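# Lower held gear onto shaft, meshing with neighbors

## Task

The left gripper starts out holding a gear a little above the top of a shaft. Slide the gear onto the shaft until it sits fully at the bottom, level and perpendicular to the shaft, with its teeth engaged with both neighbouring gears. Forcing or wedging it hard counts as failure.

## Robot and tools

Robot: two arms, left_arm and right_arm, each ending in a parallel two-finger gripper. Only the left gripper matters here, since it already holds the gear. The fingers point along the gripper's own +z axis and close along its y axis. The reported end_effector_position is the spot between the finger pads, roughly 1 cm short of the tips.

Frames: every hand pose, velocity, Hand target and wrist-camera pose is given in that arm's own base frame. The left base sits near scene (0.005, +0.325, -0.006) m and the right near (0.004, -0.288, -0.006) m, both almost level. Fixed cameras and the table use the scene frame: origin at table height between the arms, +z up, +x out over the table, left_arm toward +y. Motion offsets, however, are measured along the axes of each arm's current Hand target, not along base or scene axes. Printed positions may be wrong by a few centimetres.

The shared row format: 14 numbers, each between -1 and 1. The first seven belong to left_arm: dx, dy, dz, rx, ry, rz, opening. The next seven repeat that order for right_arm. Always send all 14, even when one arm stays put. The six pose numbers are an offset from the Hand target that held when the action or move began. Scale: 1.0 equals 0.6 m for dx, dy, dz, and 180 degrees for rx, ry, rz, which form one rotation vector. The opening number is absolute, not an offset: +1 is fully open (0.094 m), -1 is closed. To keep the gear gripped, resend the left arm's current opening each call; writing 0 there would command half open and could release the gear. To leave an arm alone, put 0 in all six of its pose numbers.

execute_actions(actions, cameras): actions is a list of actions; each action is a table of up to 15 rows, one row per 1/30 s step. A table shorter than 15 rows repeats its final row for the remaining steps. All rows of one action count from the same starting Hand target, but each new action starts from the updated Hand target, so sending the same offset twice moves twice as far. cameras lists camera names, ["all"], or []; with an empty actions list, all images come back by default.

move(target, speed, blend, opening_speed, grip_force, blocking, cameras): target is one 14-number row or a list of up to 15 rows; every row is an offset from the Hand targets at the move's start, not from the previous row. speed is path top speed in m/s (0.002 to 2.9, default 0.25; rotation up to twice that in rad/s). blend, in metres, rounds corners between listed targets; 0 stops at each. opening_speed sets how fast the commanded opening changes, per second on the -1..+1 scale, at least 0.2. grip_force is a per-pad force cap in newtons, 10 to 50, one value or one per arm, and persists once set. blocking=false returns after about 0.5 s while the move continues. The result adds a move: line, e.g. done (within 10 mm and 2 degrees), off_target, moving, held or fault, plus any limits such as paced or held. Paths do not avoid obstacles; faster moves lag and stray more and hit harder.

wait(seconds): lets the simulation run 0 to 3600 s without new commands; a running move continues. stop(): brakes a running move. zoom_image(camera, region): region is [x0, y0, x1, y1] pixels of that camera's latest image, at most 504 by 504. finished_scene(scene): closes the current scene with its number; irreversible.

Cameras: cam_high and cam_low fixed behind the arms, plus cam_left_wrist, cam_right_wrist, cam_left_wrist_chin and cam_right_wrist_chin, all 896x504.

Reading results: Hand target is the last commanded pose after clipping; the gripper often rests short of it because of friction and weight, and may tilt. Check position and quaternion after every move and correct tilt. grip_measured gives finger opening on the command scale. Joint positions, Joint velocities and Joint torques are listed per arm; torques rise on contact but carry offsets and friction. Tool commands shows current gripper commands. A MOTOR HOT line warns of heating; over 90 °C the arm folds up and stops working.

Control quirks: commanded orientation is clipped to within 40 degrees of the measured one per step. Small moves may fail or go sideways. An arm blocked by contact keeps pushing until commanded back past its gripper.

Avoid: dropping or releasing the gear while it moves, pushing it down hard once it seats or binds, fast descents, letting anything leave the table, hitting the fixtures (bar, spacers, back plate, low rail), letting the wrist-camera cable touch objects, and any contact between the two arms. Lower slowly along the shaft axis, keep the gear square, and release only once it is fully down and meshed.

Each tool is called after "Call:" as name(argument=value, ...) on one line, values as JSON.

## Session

Call:
execute_actions(actions=[], cameras=["cam_left_wrist","cam_left_wrist_chin","cam_low"])

Call:
zoom_image(camera="cam_low", region=[400, 200, 600, 360])

Call:
zoom_image(camera="cam_left_wrist", region=[300, 180, 650, 480])

Call:
zoom_image(camera="cam_left_wrist_chin", region=[250, 0, 650, 300])

Scene clock: 0.00 s.
left_arm: end_effector_position=(+0.2705, -0.1734, +0.1198) grip_measured=-0.602 end_effector_quat_wxyz=(-0.003, +0.875, +0.484, +0.006) | right_arm: end_effector_position=(+0.3810, +0.0001, +0.4022) grip_measured=+1.000 end_effector_quat_wxyz=(+0.707, +0.000, +0.707, +0.000)
Joint positions: left_arm=[-0.577 1.758 1.497 -1.31 -0.014 1.555 0.019] | right_arm=[0 1.047 1.047 0 0 0 0.094]
Joint velocities: within noise
Joint torques (N m): no reading
Heat: left arm: 32 °C; right arm: 39 °C.
Hand target: left_arm +0.2720, -0.1743, +0.1247; +0.004, +0.875, +0.484, +0.009 | right_arm +0.3799, -0.0002, +0.4097; +0.713, +0.000, +0.701, +0.000
Tool commands: left_gripper/opening=-1.0 right_gripper/opening=+1.0
camera_calibration:
cam_left_wrist: T_world_to_cam=[[-0.78556, 0.61543, -0.06431, 0.33137], [0.5571, 0.74866, 0.35937, -0.00766], [0.26932, 0.24648, -0.93097, 0.20027]] pos_world=[0.21064, -0.24756, 0.21051]
cam_left_wrist_chin: T_world_to_cam=[[-0.8025, 0.59444, 0.05137, 0.3129], [0.55505, 0.77536, -0.30122, -0.0222], [-0.21888, -0.21322, -0.95217, 0.24727]] pos_world=[0.31755, -0.11607, 0.21269]
Images, in order (width x height): cam_low 896x504, cam_left_wrist 896x504, cam_left_wrist_chin 896x504.

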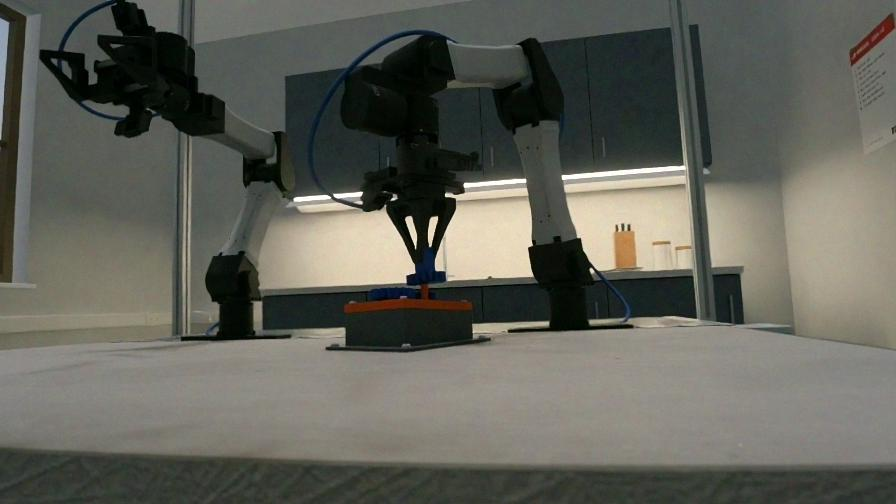

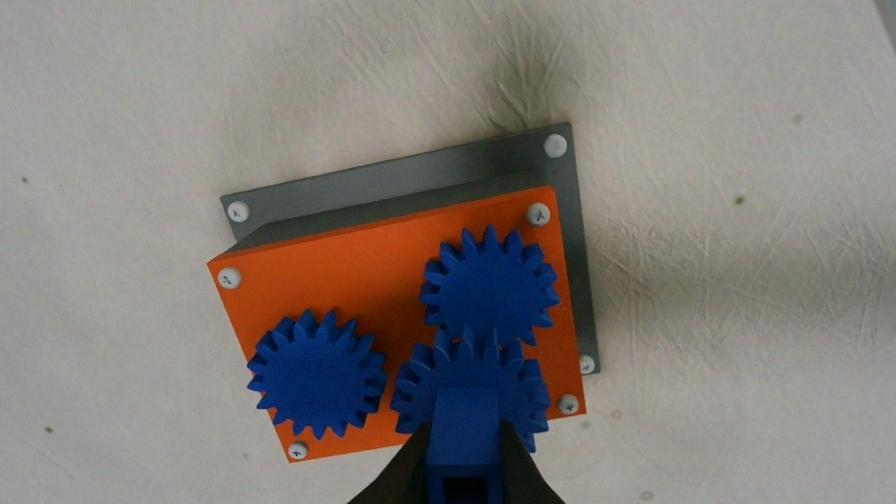

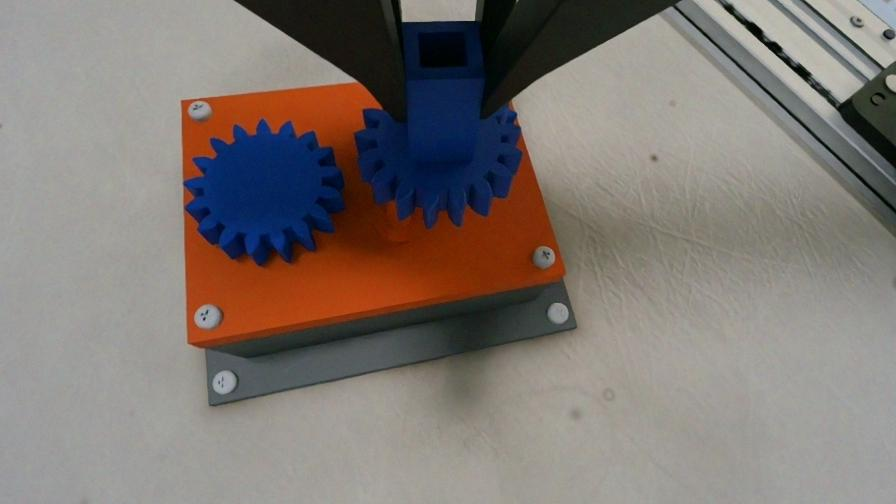

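Scaled by 2.520 from the camera's image (finer frame: 1280x720).

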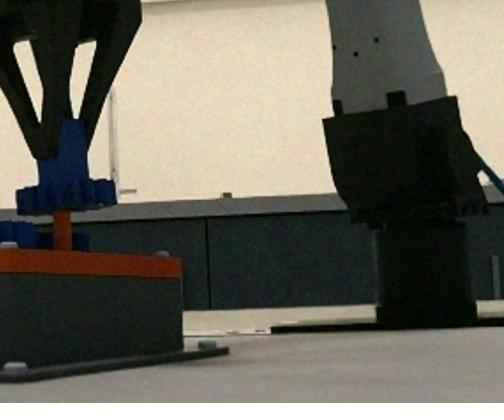

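Scaled by 1.440 from the camera's image (finer frame: 1280x720).

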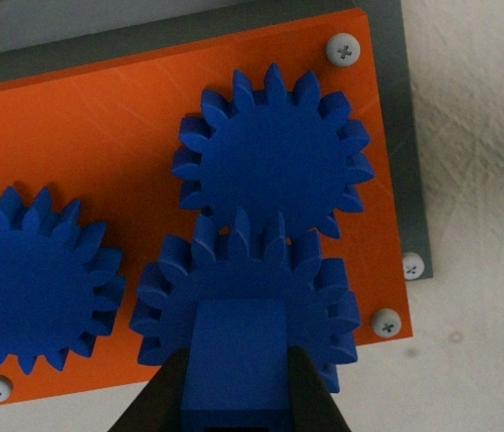

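Scaled by 1.260 from the camera's image (finer frame: 1280x720).

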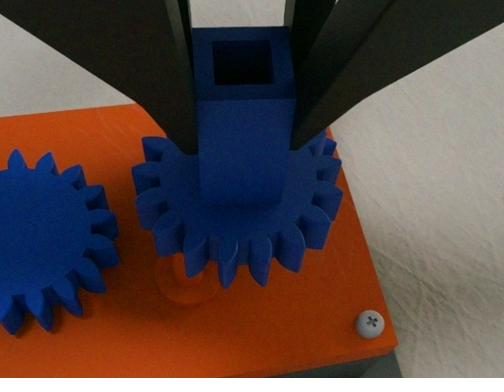

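Call:
move(target=[[0, 0, -0.0105, 0, 0, 0, -1, 0,0,0,0,0,0,1],[0.0197, 0.021, -0.0105, -0.0121, 0.0095, 0, -1, 0,0,0,0,0,0,1]], speed=0.06, blend=0.002, cameras=["cam_left_wrist","cam_left_wrist_chin","cam_low"])

Call:
zoom_image(camera="cam_low", region=[360, 230, 500, 340])

Call:
zoom_image(camera="cam_left_wrist", region=[250, 180, 600, 480])

Call:
zoom_image(camera="cam_left_wrist_chin", region=[250, 0, 650, 300])

Scene clock: 112.57 s.
left_arm: end_effector_position=(+0.2784, -0.1683, +0.1242) grip_measured=-0.602 end_effector_quat_wxyz=(-0.001, +0.874, +0.486, +0.019) | right_arm: end_effector_position=(+0.3810, +0.0001, +0.4022) grip_measured=+1.000 end_effector_quat_wxyz=(+0.707, +0.000, +0.707, +0.000)
Joint positions: left_arm=[-0.562 1.758 1.514 -1.311 -0.033 1.565 0.019] | right_arm=[0 1.047 1.047 0 0 0 0.094]
Joint torques (N m): left_arm=[0.36 -7.8 7.95 0.41 -0.09 -0.06] | right_arm=[-0.27 -3.17 9.47 1.65 0.06 0.05]
Heat: left arm: 42 °C; right arm: 55 °C.
Hand target: left_arm +0.2888, -0.1709, +0.1313; +0.013, +0.875, +0.484, +0.031 | right_arm +0.3799, -0.0002, +0.4098; +0.713, +0.000, +0.701, +0.000
Off the commanded pose: left_arm 0.013 m, 2 deg | right_arm 0.008 m, 1 deg.
move: off_target (left_arm)
cam_left_wrist: T_world_to_cam=[[-0.78719, 0.61174, -0.07813, 0.33631], [0.54415, 0.74859, 0.37884, -0.01628], [0.29024, 0.2557, -0.92216, 0.19567]] pos_world=[0.21681, -0.24358, 0.21288]
cam_left_wrist_chin: T_world_to_cam=[[-0.80679, 0.58968, 0.03687, 0.31824], [0.55783, 0.7808, -0.28138, -0.0315], [-0.19471, -0.20645, -0.95889, 0.24953]] pos_world=[0.32291, -0.11155, 0.21867]
Images, in order (width x height): cam_low 896x504, cam_left_wrist 896x504, cam_left_wrist_chin 896x504.

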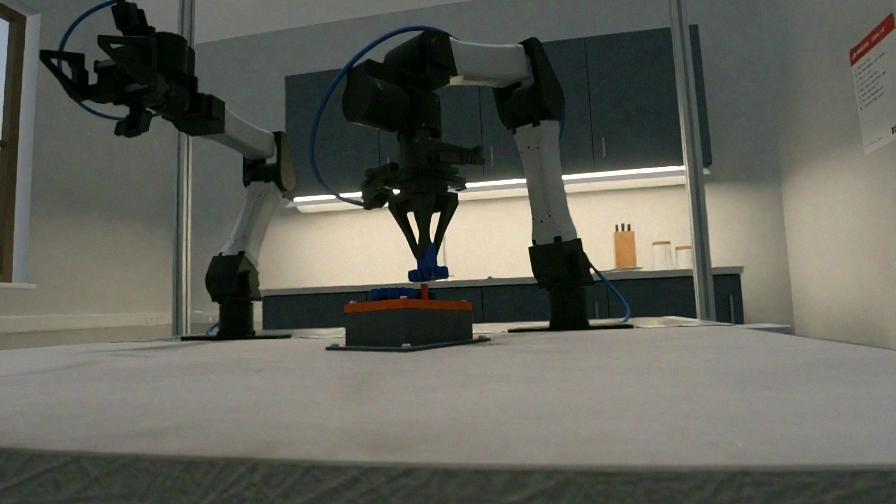

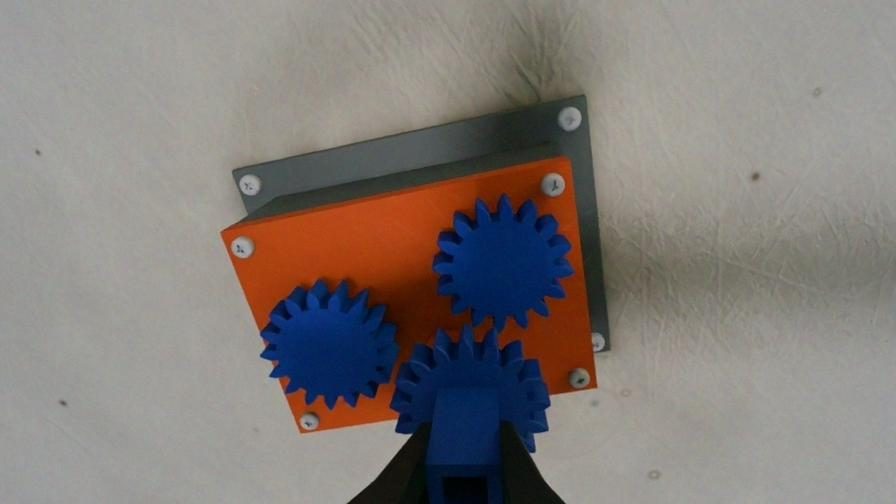

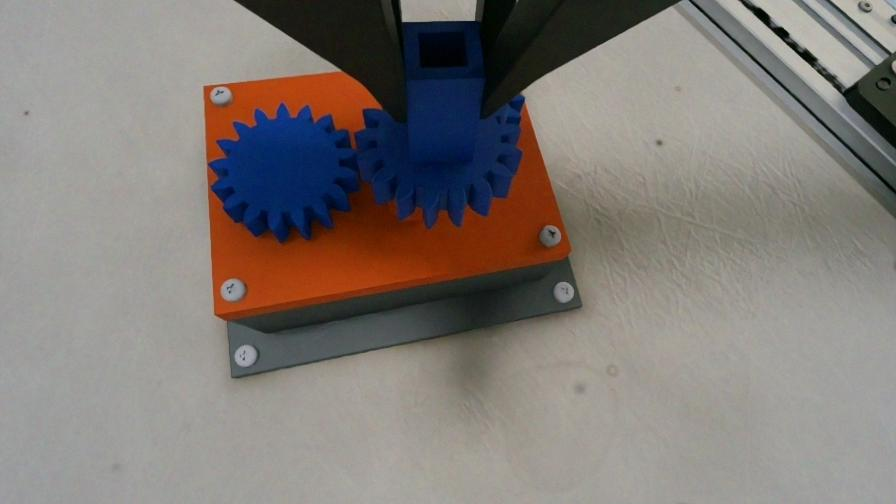

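Scaled by 3.600 from the camera's image (finer frame: 1280x720).

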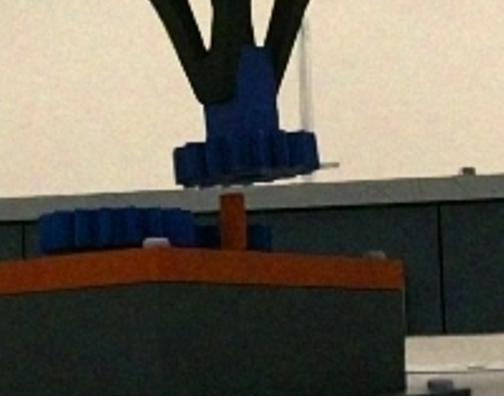

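Scaled by 1.440 from the camera's image (finer frame: 1280x720).

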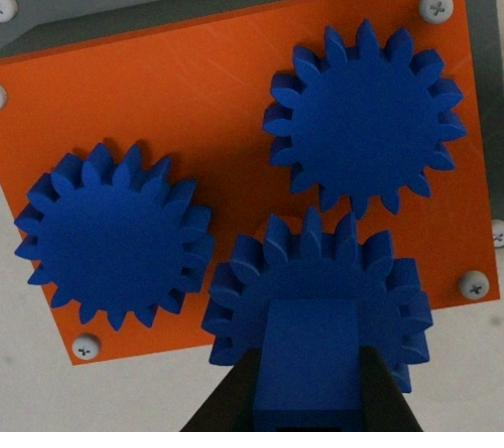

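Scaled by 1.260 from the camera's image (finer frame: 1280x720).

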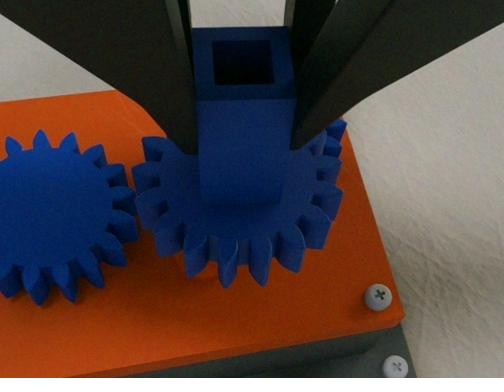

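Call:
zoom_image(camera="cam_left_wrist", region=[380, 310, 560, 460])

Call:
zoom_image(camera="cam_left_wrist_chin", region=[345, 80, 535, 240])

Scaled by 2.800 from the camera's image (finer frame: 1280x720).

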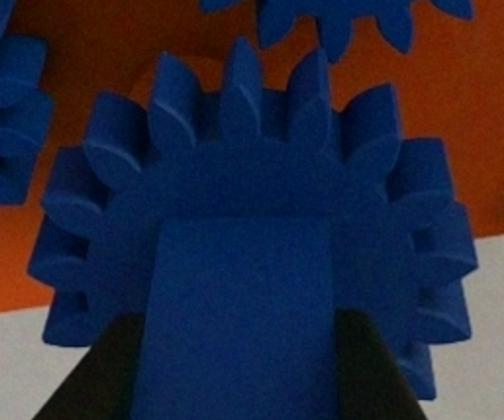

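Scaled by 2.653 from the camera's image (finer frame: 1280x720).

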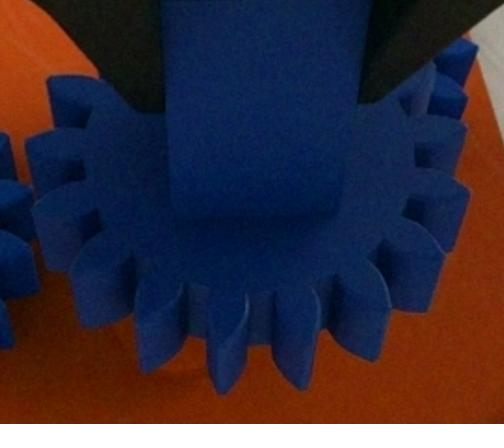

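Call:
zoom_image(camera="cam_left_wrist", region=[255, 270, 405, 420])

Scaled by 3.360 from the camera's image (finer frame: 1280x720).

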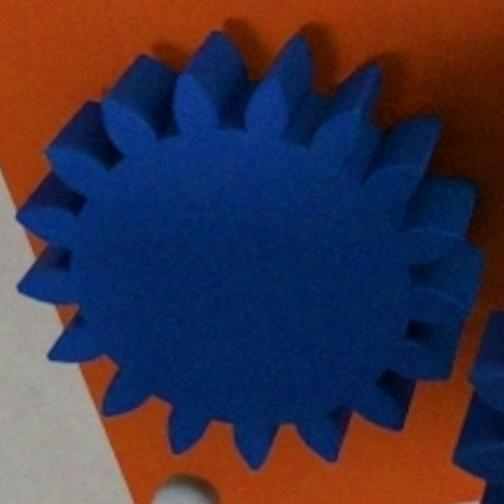

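Call:
move(target=[0.0017, 0.0137, 0, -0.006, 0.005, 0.022, -1, 0,0,0,0,0,0,1], speed=0.05, cameras=["cam_low"])

Call:
zoom_image(camera="cam_low", region=[360, 230, 500, 340])

Scene clock: 267.03 s.
left_arm: end_effector_position=(+0.2863, -0.1701, +0.1265) grip_measured=-0.602 end_effector_quat_wxyz=(+0.005, +0.888, +0.458, +0.031) | right_arm: end_effector_position=(+0.3810, +0.0001, +0.4022) grip_measured=+1.000 end_effector_quat_wxyz=(+0.707, +0.000, +0.707, +0.000)
Joint positions: left_arm=[-0.562 1.764 1.53 -1.296 -0.049 1.629 0.019] | right_arm=[0 1.047 1.047 0 0 0 0.094]
Joint torques (N m): left_arm=[-0.09 -7.2 7.97 0.44 -0.1 -0.04] | right_arm=[-0.38 -3.15 9.47 1.65 0.07 0.05]
Heat: left arm: 41 °C; right arm: 58 °C.
Hand target: left_arm +0.2963, -0.1744, +0.1317; +0.017, +0.890, +0.453, +0.043 | right_arm +0.3799, -0.0002, +0.4098; +0.713, +0.000, +0.701, +0.000
Off the commanded pose: left_arm 0.012 m, 2 deg | right_arm 0.008 m, 1 deg.
move: off_target (left_arm)

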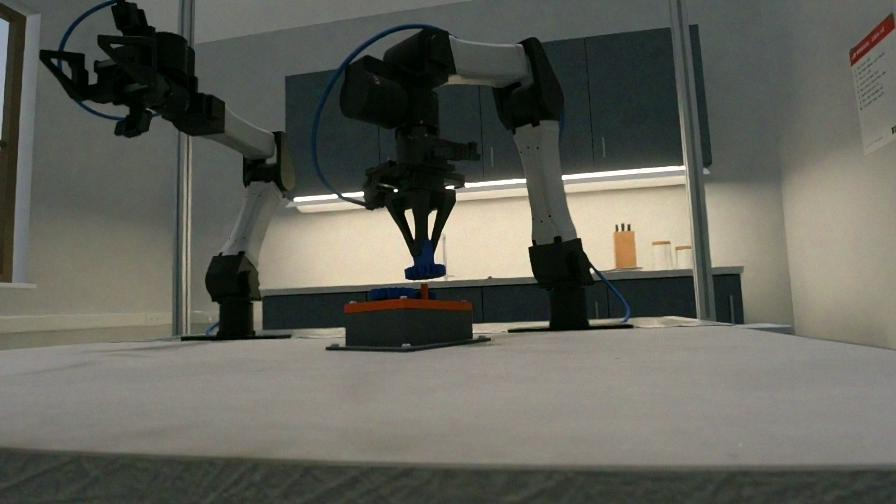

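Scaled by 3.600 from the camera's image (finer frame: 1280x720).

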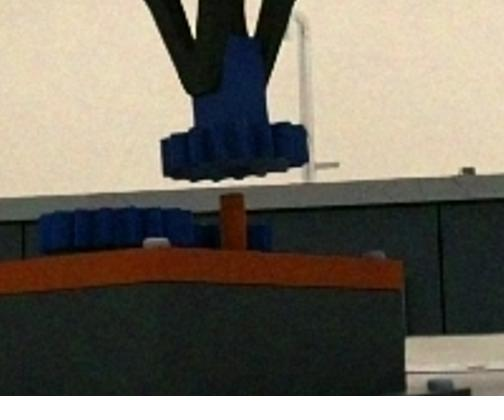

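Call:
move(target=[[-0.003, 0.0, 0.016, 0, 0, 0, -1, 0,0,0,0,0,0,1],[-0.003, 0.0, 0.028, 0, 0, 0, -1, 0,0,0,0,0,0,1]], speed=0.04, blend=0.001, cameras=["cam_low"])

Call:
zoom_image(camera="cam_low", region=[360, 230, 500, 340])

Scene clock: 283.97 s.
left_arm: end_effector_position=(+0.2956, -0.1759, +0.1200) grip_measured=-0.602 end_effector_quat_wxyz=(+0.021, +0.888, +0.458, +0.041) | right_arm: end_effector_position=(+0.3810, +0.0001, +0.4022) grip_measured=+1.000 end_effector_quat_wxyz=(+0.707, +0.000, +0.707, +0.000)
Joint positions: left_arm=[-0.562 1.771 1.51 -1.233 -0.049 1.63 0.019] | right_arm=[0 1.047 1.047 0 0 0 0.094]
Joint torques (N m): left_arm=[-0.21 -7.47 4.83 0.53 -0.09 -0.07] | right_arm=[-0.28 -3.18 9.52 1.66 0.05 0.06]
Heat: left arm: 41 °C; right arm: 58 °C.
Hand target: left_arm +0.2969, -0.1757, +0.1149; +0.017, +0.890, +0.453, +0.043 | right_arm +0.3799, -0.0002, +0.4098; +0.713, +0.000, +0.701, +0.000
Off the commanded pose: left_arm 0.005 m, 1 deg | right_arm 0.008 m, 1 deg.
move: done

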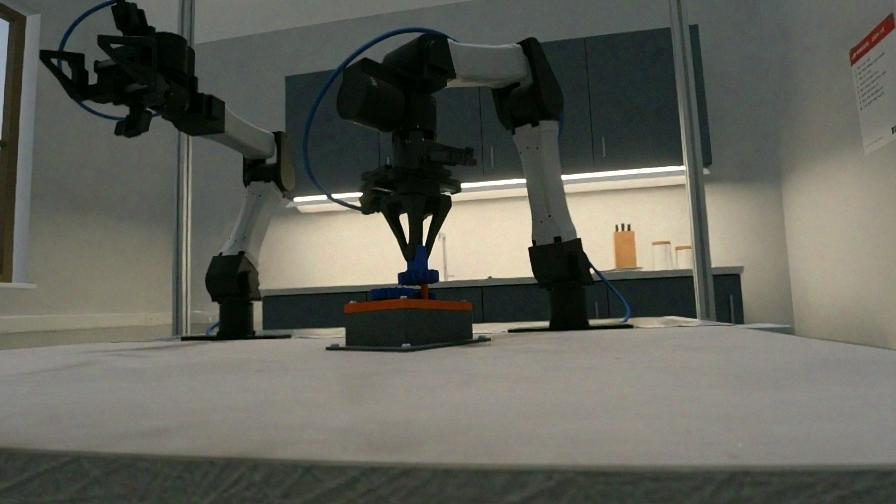

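Scaled by 3.600 from the camera's image (finer frame: 1280x720).

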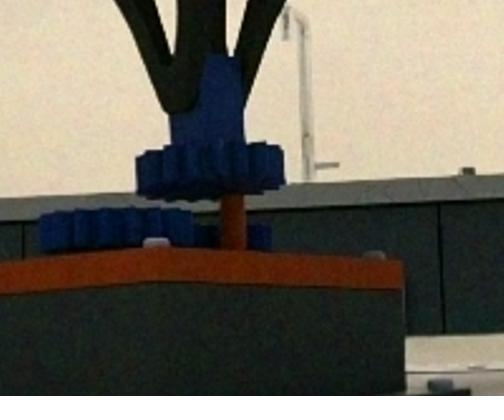

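Call:
move(target=[[0, 0, -0.0165, 0.0108, -0.0042, 0, -1, 0,0,0,0,0,0,1],[-0.0025, -0.026, -0.0165, 0.0108, -0.0042, 0, -1, 0,0,0,0,0,0,1]], speed=0.04, cameras=["cam_low"])

Call:
zoom_image(camera="cam_low", region=[360, 230, 500, 340])

Scene clock: 297.77 s.
left_arm: end_effector_position=(+0.2860, -0.1699, +0.1188) grip_measured=-0.602 end_effector_quat_wxyz=(+0.000, +0.889, +0.457, +0.028) | right_arm: end_effector_position=(+0.3810, +0.0001, +0.4022) grip_measured=+1.000 end_effector_quat_wxyz=(+0.707, +0.000, +0.707, +0.000)
Joint positions: left_arm=[-0.562 1.774 1.512 -1.281 -0.049 1.631 0.019] | right_arm=[0 1.047 1.047 0 0 0 0.094]
Joint torques (N m): left_arm=[0.03 -10.21 4.49 0.31 0.05 -0.09] | right_arm=[-0.27 -3.17 9.42 1.66 0.06 0.05]
Heat: left arm: 40 °C; right arm: 58 °C.
Hand target: left_arm +0.2824, -0.1678, +0.1235; +0.004, +0.891, +0.453, +0.030 | right_arm +0.3799, -0.0002, +0.4098; +0.713, +0.000, +0.701, +0.000
Off the commanded pose: left_arm 0.006 m, 1 deg | right_arm 0.008 m, 1 deg.
move: done

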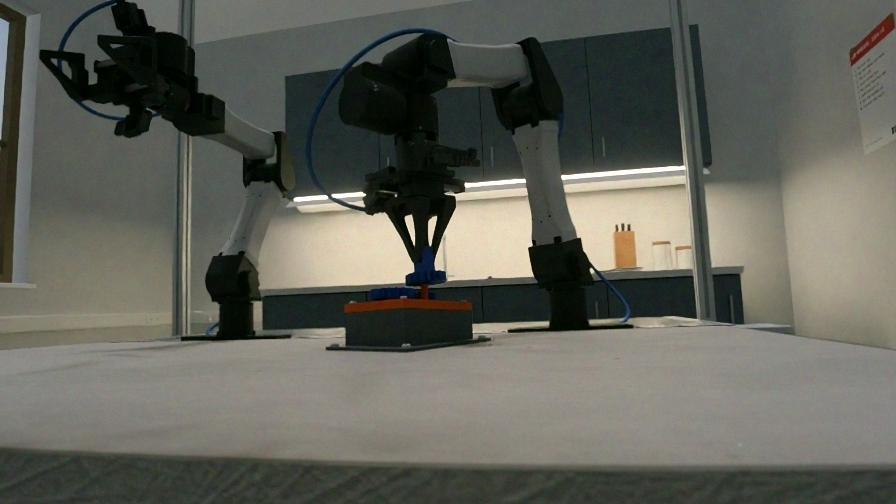

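Scaled by 3.600 from the camera's image (finer frame: 1280x720).

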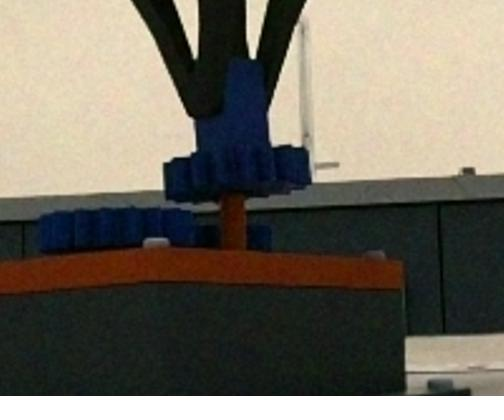

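Call:
move(target=[[-0.009, 0.004, 0.004, 0, 0, 0, -1, 0,0,0,0,0,0,1],[-0.009, 0.004, 0.022, 0, 0, 0, -1, 0,0,0,0,0,0,1]], speed=0.04, cameras=["cam_low","cam_left_wrist"])

Call:
zoom_image(camera="cam_low", region=[360, 230, 500, 340])

Scene clock: 312.97 s.
left_arm: end_effector_position=(+0.2844, -0.1732, +0.1121) grip_measured=-0.602 end_effector_quat_wxyz=(+0.001, +0.891, +0.452, +0.029) | right_arm: end_effector_position=(+0.3810, +0.0001, +0.4022) grip_measured=+1.000 end_effector_quat_wxyz=(+0.707, +0.000, +0.707, +0.000)
Joint positions: left_arm=[-0.573 1.773 1.484 -1.25 -0.049 1.631 0.019] | right_arm=[0 1.047 1.047 0 0 0 0.094]
Joint torques (N m): left_arm=[-0.35 -9.2 3.79 0.5 0.05 -0.22] | right_arm=[-0.31 -3.15 9.48 1.64 0.07 0.04]
Heat: left arm: 43 °C; right arm: 59 °C.
Hand target: left_arm +0.2820, -0.1733, +0.1101; +0.004, +0.891, +0.454, +0.030 | right_arm +0.3799, -0.0002, +0.4098; +0.713, +0.000, +0.701, +0.000
Off the commanded pose: left_arm 0.003 m, 0 deg | right_arm 0.008 m, 1 deg.
move: done
cam_left_wrist: T_world_to_cam=[[-0.73667, 0.67046, -0.08834, 0.33994], [0.59174, 0.70232, 0.39572, -0.03467], [0.32735, 0.23924, -0.91411, 0.16968]] pos_world=[0.21539, -0.24416, 0.19886]

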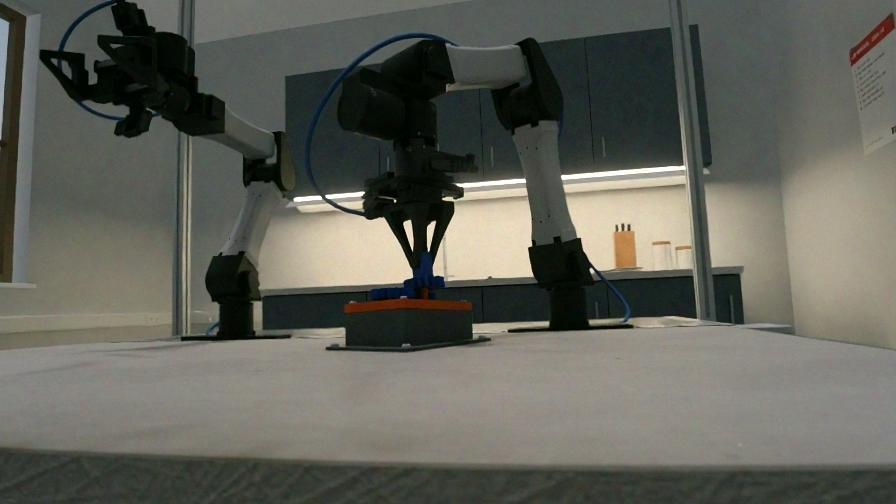

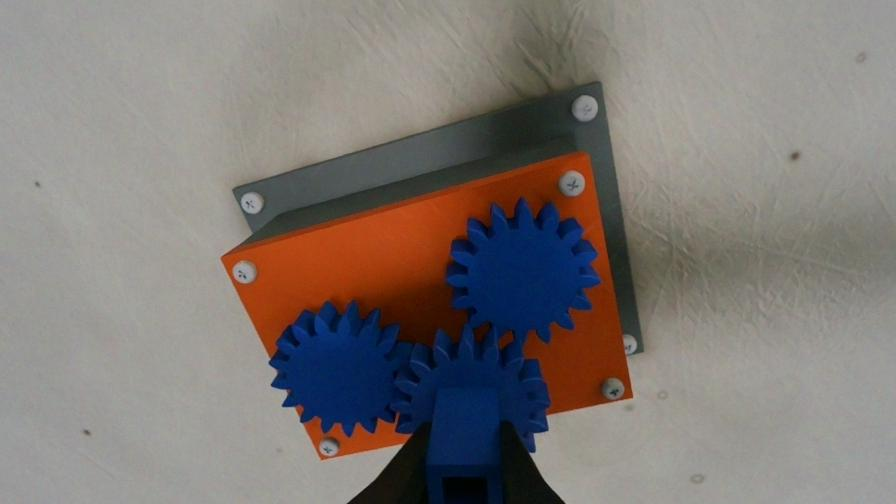

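Scaled by 3.600 from the camera's image (finer frame: 1280x720).

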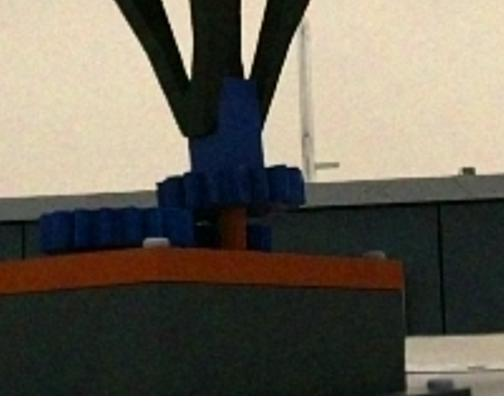

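Call:
move(target=[[0, 0, 0.014, 0, 0, 0, -1, 0,0,0,0,0,0,1],[0, 0, 0.018, 0, 0, 0.014, -1, 0,0,0,0,0,0,1],[0, 0, 0.018, 0, 0, -0.018, -1, 0,0,0,0,0,0,1],[0.004, 0.004, 0.018, 0, 0, 0.014, -1, 0,0,0,0,0,0,1]], speed=0.04, blend=0.0005, cameras=["cam_left_wrist","cam_low"])

Call:
zoom_image(camera="cam_left_wrist", region=[250, 180, 620, 480])

Call:
zoom_image(camera="cam_low", region=[360, 230, 500, 340])

Scene clock: 330.27 s.
left_arm: end_effector_position=(+0.2843, -0.1732, +0.1114) grip_measured=-0.602 end_effector_quat_wxyz=(+0.010, +0.899, +0.437, +0.035) | right_arm: end_effector_position=(+0.3810, +0.0001, +0.4022) grip_measured=+1.000 end_effector_quat_wxyz=(+0.707, +0.000, +0.707, +0.000)
Joint positions: left_arm=[-0.573 1.753 1.456 -1.22 -0.049 1.664 0.019] | right_arm=[0 1.047 1.047 0 0 0 0.094]
Joint torques (N m): left_arm=[0.36 -6.15 3.97 0.6 0.04 -0.05] | right_arm=[-0.29 -3.17 9.47 1.66 0.06 0.04]
Heat: left arm: 43 °C; right arm: 59 °C.
Hand target: left_arm +0.2860, -0.1726, +0.0996; +0.004, +0.901, +0.434, +0.030 | right_arm +0.3799, -0.0002, +0.4098; +0.713, +0.000, +0.701, +0.000
Off the commanded pose: left_arm 0.012 m, 1 deg | right_arm 0.008 m, 1 deg.
move: off_target (left_arm)
cam_left_wrist: T_world_to_cam=[[-0.71207, 0.69381, -0.10764, 0.33902], [0.60802, 0.68602, 0.39961, -0.04228], [0.3511, 0.2191, -0.91034, 0.15832]] pos_world=[0.21152, -0.2409, 0.19752]
Images, in order (width x height): cam_low 896x504, cam_left_wrist 896x504.

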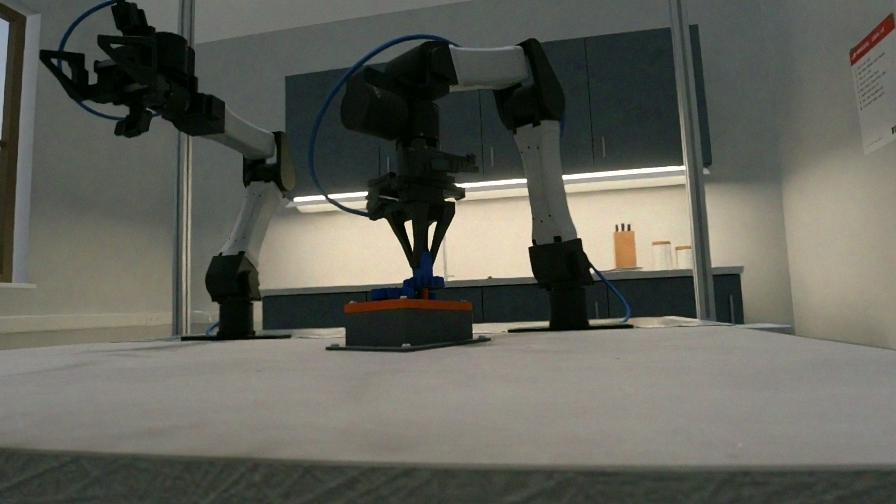

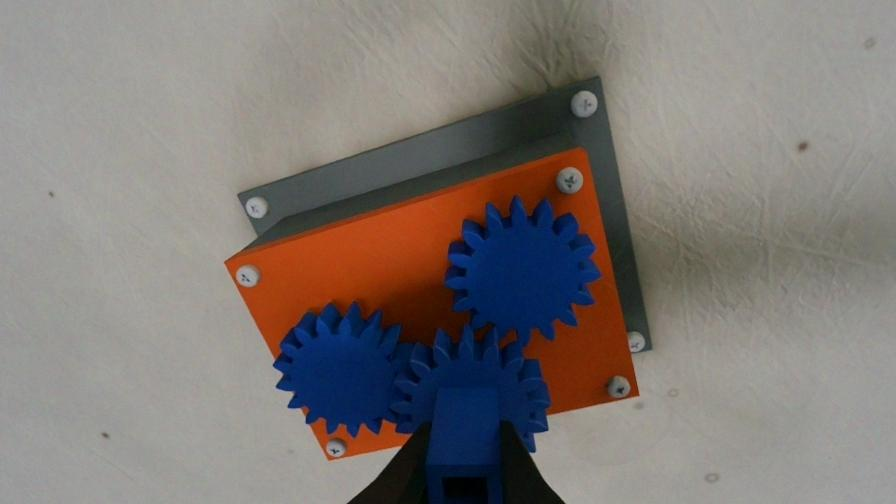

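Scaled by 1.362 from the camera's image (finer frame: 1280x720).

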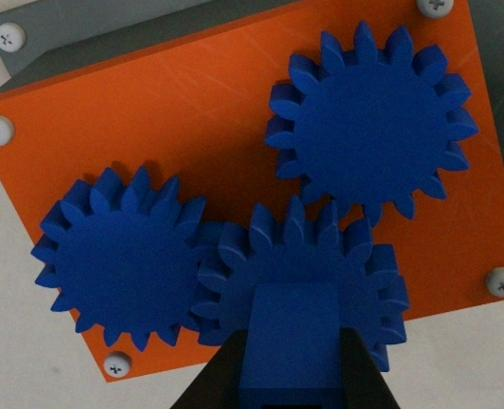

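Scaled by 3.600 from the camera's image (finer frame: 1280x720).

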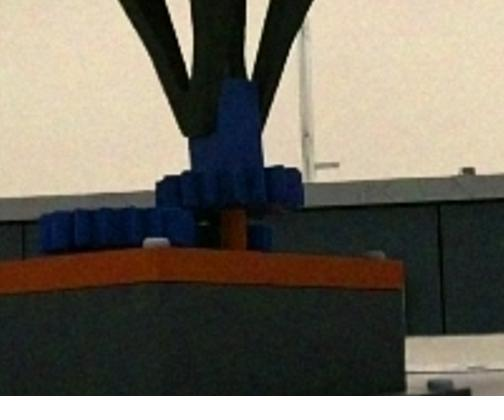

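Call:
move(target=[[0.012, 0, -0.016, 0, 0, -0.025, -1, 0,0,0,0,0,0,1],[0.014, 0, 0.0, 0, 0, -0.028, -1, 0,0,0,0,0,0,1],[0.016, 0, 0.003, 0, 0, -0.048, -1, 0,0,0,0,0,0,1],[0.016, 0.006, 0.003, 0, 0, -0.028, -1, 0,0,0,0,0,0,1],[0.018, -0.006, 0.003, 0, 0, -0.05, -1, 0,0,0,0,0,0,1],[0.018, 0, 0.003, 0, 0, -0.035, -1, 0,0,0,0,0,0,1]], speed=0.04, blend=0.0005, cameras=["cam_low"])

Call:
zoom_image(camera="cam_low", region=[360, 230, 500, 340])

Scene clock: 374.47 s.
left_arm: end_effector_position=(+0.2859, -0.1697, +0.1105) grip_measured=-0.602 end_effector_quat_wxyz=(+0.017, +0.875, +0.483, +0.020) | right_arm: end_effector_position=(+0.3810, +0.0001, +0.4022) grip_measured=+1.000 end_effector_quat_wxyz=(+0.707, +0.000, +0.707, +0.000)
Joint positions: left_arm=[-0.545 1.755 1.455 -1.222 -0.018 1.589 0.019] | right_arm=[0 1.047 1.047 0 0 0 0.094]
Joint torques (N m): left_arm=[0.76 -5.96 4.14 0.66 -0.27 -0.08] | right_arm=[-0.25 -3.19 9.43 1.65 0.06 0.05]
Heat: left arm: 39 °C; right arm: 59 °C.
Hand target: left_arm +0.2927, -0.1641, +0.0984; +0.005, +0.875, +0.482, +0.030 | right_arm +0.3799, -0.0002, +0.4098; +0.713, +0.000, +0.701, +0.000
Off the commanded pose: left_arm 0.015 m, 2 deg | right_arm 0.008 m, 1 deg.
move: off_target (left_arm)

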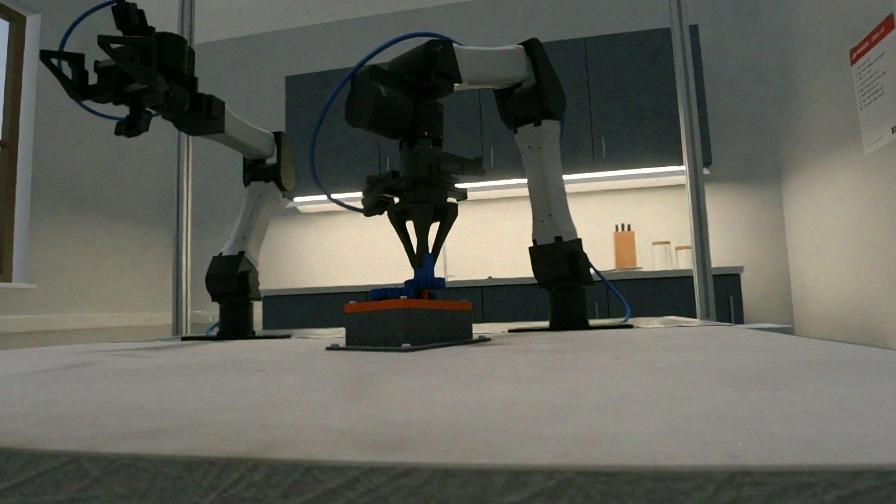

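Scaled by 3.600 from the camera's image (finer frame: 1280x720).

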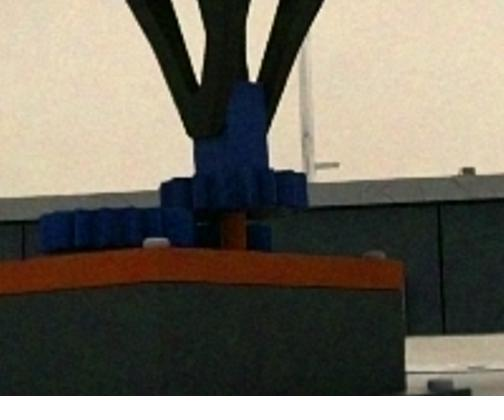

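Call:
move(target=[[0, -0.010, 0.003, 0.003, 0.006, 0.02, -1, 0,0,0,0,0,0,1],[-0.004, -0.014, 0.003, 0.003, 0.006, -0.02, -1, 0,0,0,0,0,0,1],[-0.004, -0.004, 0.003, 0.003, 0.006, -0.028, -1, 0,0,0,0,0,0,1],[-0.004, 0.008, 0.003, 0.003, 0.006, 0.012, -1, 0,0,0,0,0,0,1],[-0.008, 0.008, 0.003, 0.003, 0.006, -0.02, -1, 0,0,0,0,0,0,1],[-0.008, -0.01, 0.003, 0.003, 0.006, 0.012, -1, 0,0,0,0,0,0,1],[-0.008, -0.01, 0.003, 0.003, 0.006, -0.012, -1, 0,0,0,0,0,0,1]], speed=0.05, blend=0.0005, cameras=["cam_left_wrist","cam_low"])

Call:
zoom_image(camera="cam_left_wrist", region=[380, 250, 580, 450])

Call:
zoom_image(camera="cam_low", region=[360, 230, 500, 340])

Scene clock: 397.03 s.
left_arm: end_effector_position=(+0.2860, -0.1709, +0.1102) grip_measured=-0.602 end_effector_quat_wxyz=(+0.017, +0.868, +0.495, +0.031) | right_arm: end_effector_position=(+0.3810, +0.0001, +0.4022) grip_measured=+1.000 end_effector_quat_wxyz=(+0.707, +0.000, +0.707, +0.000)
Joint positions: left_arm=[-0.558 1.749 1.446 -1.209 -0.038 1.548 0.019] | right_arm=[0 1.047 1.047 0 0 0 0.094]
Joint torques (N m): left_arm=[-0.14 -6.41 2.92 0.57 -0.29 -0.28] | right_arm=[-0.32 -3.18 9.43 1.65 0.07 0.05]
Heat: left arm: 38 °C; right arm: 60 °C.
Hand target: left_arm +0.2853, -0.1650, +0.0961; -0.003, +0.866, +0.499, +0.035 | right_arm +0.3799, -0.0002, +0.4098; +0.713, +0.000, +0.701, +0.000
Off the commanded pose: left_arm 0.015 m, 2 deg | right_arm 0.008 m, 1 deg.
move: off_target (left_arm)
cam_left_wrist: T_world_to_cam=[[-0.7959, 0.59325, -0.12078, 0.34677], [0.51362, 0.76726, 0.38408, -0.00179], [0.32053, 0.24366, -0.91536, 0.16967]] pos_world=[0.22253, -0.24569, 0.19789]
Images, in order (width x height): cam_low 896x504, cam_left_wrist 896x504.

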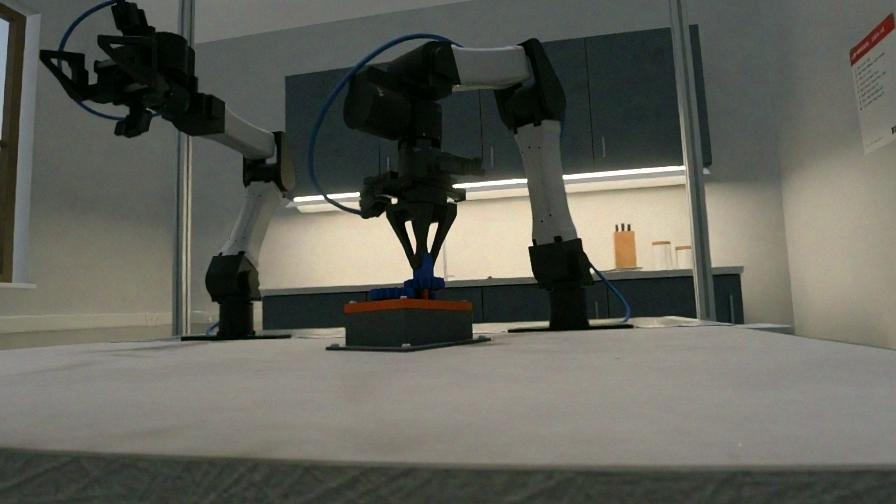

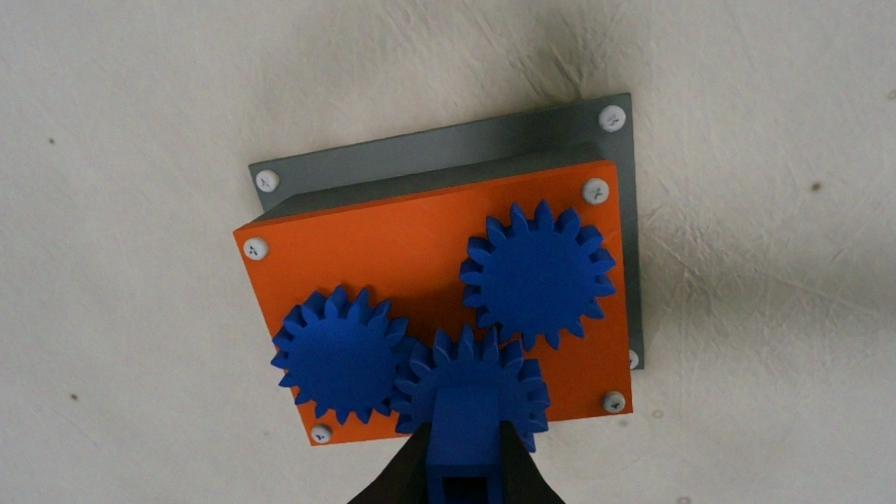

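Scaled by 2.520 from the camera's image (finer frame: 1280x720).

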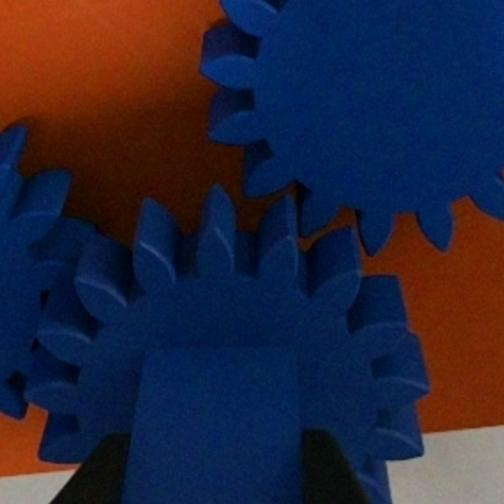

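Scaled by 3.600 from the camera's image (finer frame: 1280x720).

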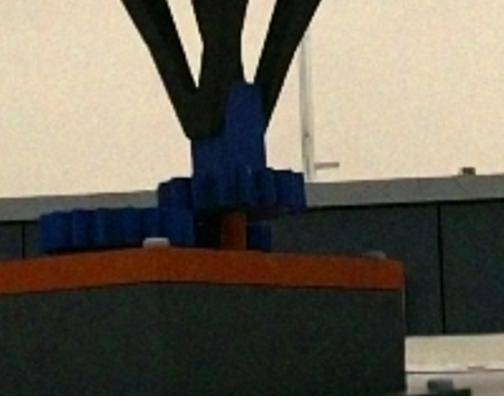

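Call:
zoom_image(camera="cam_left_wrist", region=[375, 310, 445, 440])

Call:
execute_actions(actions=[], cameras=["cam_left_wrist_chin"])

Call:
zoom_image(camera="cam_left_wrist_chin", region=[290, 80, 430, 220])

Scaled by 3.877 from the camera's image (finer frame: 1280x720).

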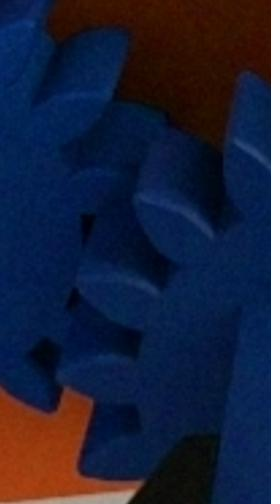

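Scene clock: 422.87 s.
left_arm: end_effector_position=(+0.2860, -0.1709, +0.1102) grip_measured=-0.602 end_effector_quat_wxyz=(+0.017, +0.868, +0.495, +0.031) | right_arm: end_effector_position=(+0.3810, +0.0001, +0.4022) grip_measured=+1.000 end_effector_quat_wxyz=(+0.707, +0.000, +0.707, +0.000)
Joint positions: left_arm=[-0.558 1.749 1.446 -1.209 -0.038 1.547 0.019] | right_arm=[0 1.047 1.047 0 0 0 0.094]
Joint velocities: within noise
Joint torques (N m): left_arm=[-0.18 -6.46 2.97 0.57 -0.3 -0.25] | right_arm=[-0.29 -3.14 9.5 1.65 0.04 0.04]
Heat: left arm: 37 °C; right arm: 60 °C.
Hand target: left_arm +0.2853, -0.1650, +0.0961; -0.003, +0.866, +0.499, +0.035 | right_arm +0.3799, -0.0002, +0.4098; +0.713, +0.000, +0.701, +0.000
Tool commands: left_gripper/opening=-1.0 right_gripper/opening=+1.0
Off the commanded pose: left_arm 0.015 m, 2 deg | right_arm 0.008 m, 1 deg.
camera_calibration:
cam_left_wrist_chin: T_world_to_cam=[[-0.81988, 0.5725, -0.0061, 0.33195], [0.55171, 0.78716, -0.27569, -0.0355], [-0.15303, -0.2294, -0.96123, 0.22144]] pos_world=[0.32564, -0.1113, 0.2051]
Images, in order (width x height): cam_left_wrist_chin 896x504.

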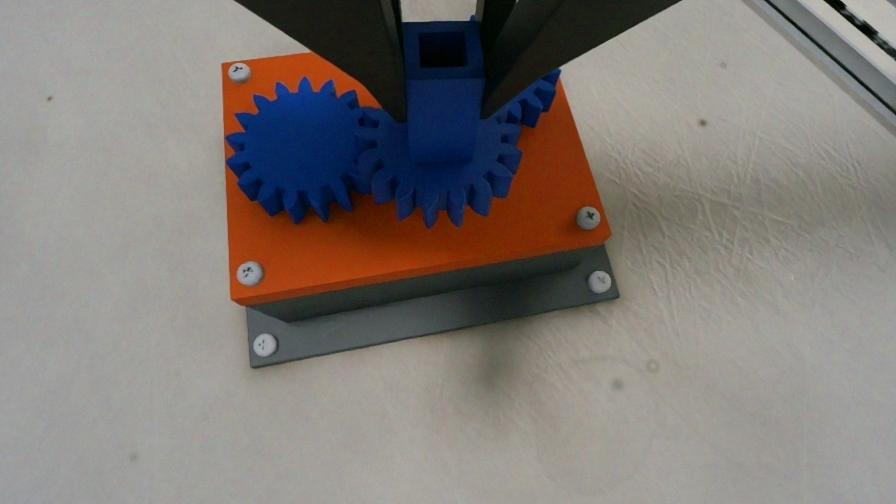

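Scaled by 3.600 from the camera's image (finer frame: 1280x720).

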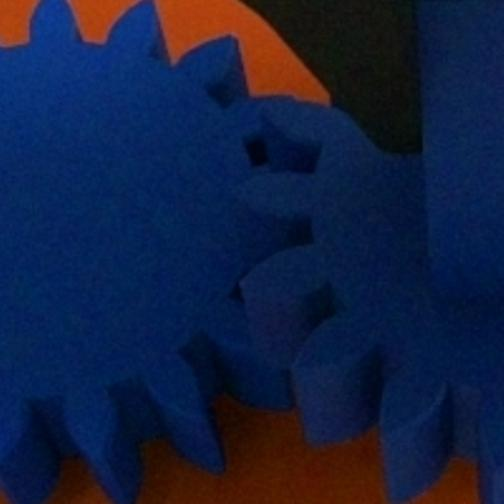

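Call:
move(target=[[-0.005, 0, 0.003, 0.0065, 0.0017, -0.015, -1, 0,0,0,0,0,0,1],[-0.005, 0, 0.003, 0.0065, 0.0017, -0.045, -1, 0,0,0,0,0,0,1],[-0.010, 0.008, 0.003, 0.0065, 0.0017, -0.01, -1, 0,0,0,0,0,0,1],[-0.010, -0.008, 0.003, 0.0065, 0.0017, -0.045, -1, 0,0,0,0,0,0,1],[0.004, -0.008, 0.003, 0.0065, 0.0017, -0.01, -1, 0,0,0,0,0,0,1],[0.004, 0.008, 0.003, 0.0065, 0.0017, -0.045, -1, 0,0,0,0,0,0,1],[0, 0, 0.003, 0.0065, 0.0017, -0.01, -1, 0,0,0,0,0,0,1]], speed=0.05, blend=0.0005, cameras=["cam_left_wrist"])

Call:
zoom_image(camera="cam_left_wrist", region=[380, 250, 580, 450])

Scene clock: 501.67 s.
left_arm: end_effector_position=(+0.2861, -0.1716, +0.1104) grip_measured=-0.602 end_effector_quat_wxyz=(+0.013, +0.856, +0.516, +0.034) | right_arm: end_effector_position=(+0.3810, +0.0001, +0.4022) grip_measured=+1.000 end_effector_quat_wxyz=(+0.707, +0.000, +0.707, +0.000)
Joint positions: left_arm=[-0.566 1.755 1.455 -1.217 -0.05 1.491 0.019] | right_arm=[0 1.047 1.047 0 0 0 0.094]
Joint torques (N m): left_arm=[0.35 -5.34 3.66 0.47 -0.2 -0.03] | right_arm=[-0.25 -3.17 9.48 1.65 0.05 0.02]
Heat: left arm: 37 °C; right arm: 61 °C.
Hand target: left_arm +0.2853, -0.1650, +0.0943; -0.012, +0.858, +0.513, +0.033 | right_arm +0.3799, -0.0002, +0.4098; +0.713, +0.000, +0.701, +0.000
Off the commanded pose: left_arm 0.017 m, 3 deg | right_arm 0.008 m, 1 deg.
move: off_target (left_arm)
cam_left_wrist: T_world_to_cam=[[-0.82416, 0.55405, -0.11745, 0.34825], [0.47401, 0.78828, 0.39234, 0.0126], [0.30996, 0.26768, -0.91229, 0.17674]] pos_world=[0.22626, -0.25019, 0.19719]

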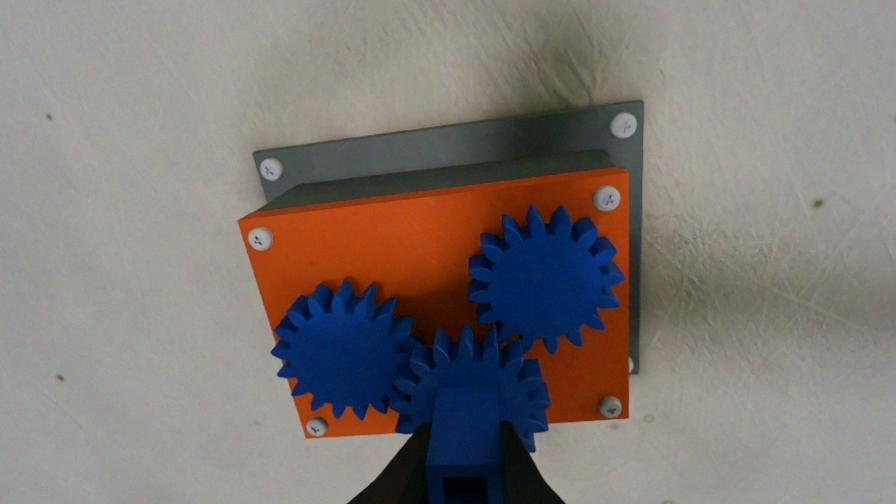

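Scaled by 2.520 from the camera's image (finer frame: 1280x720).

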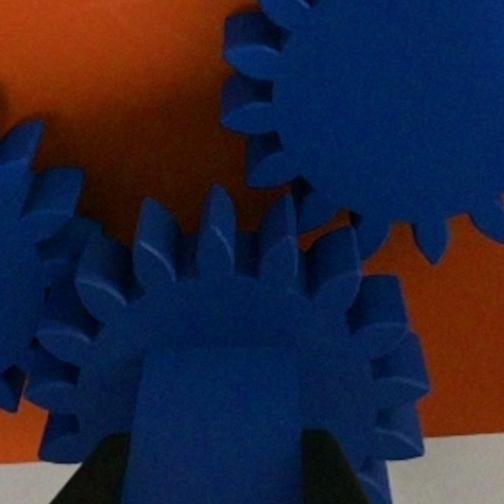

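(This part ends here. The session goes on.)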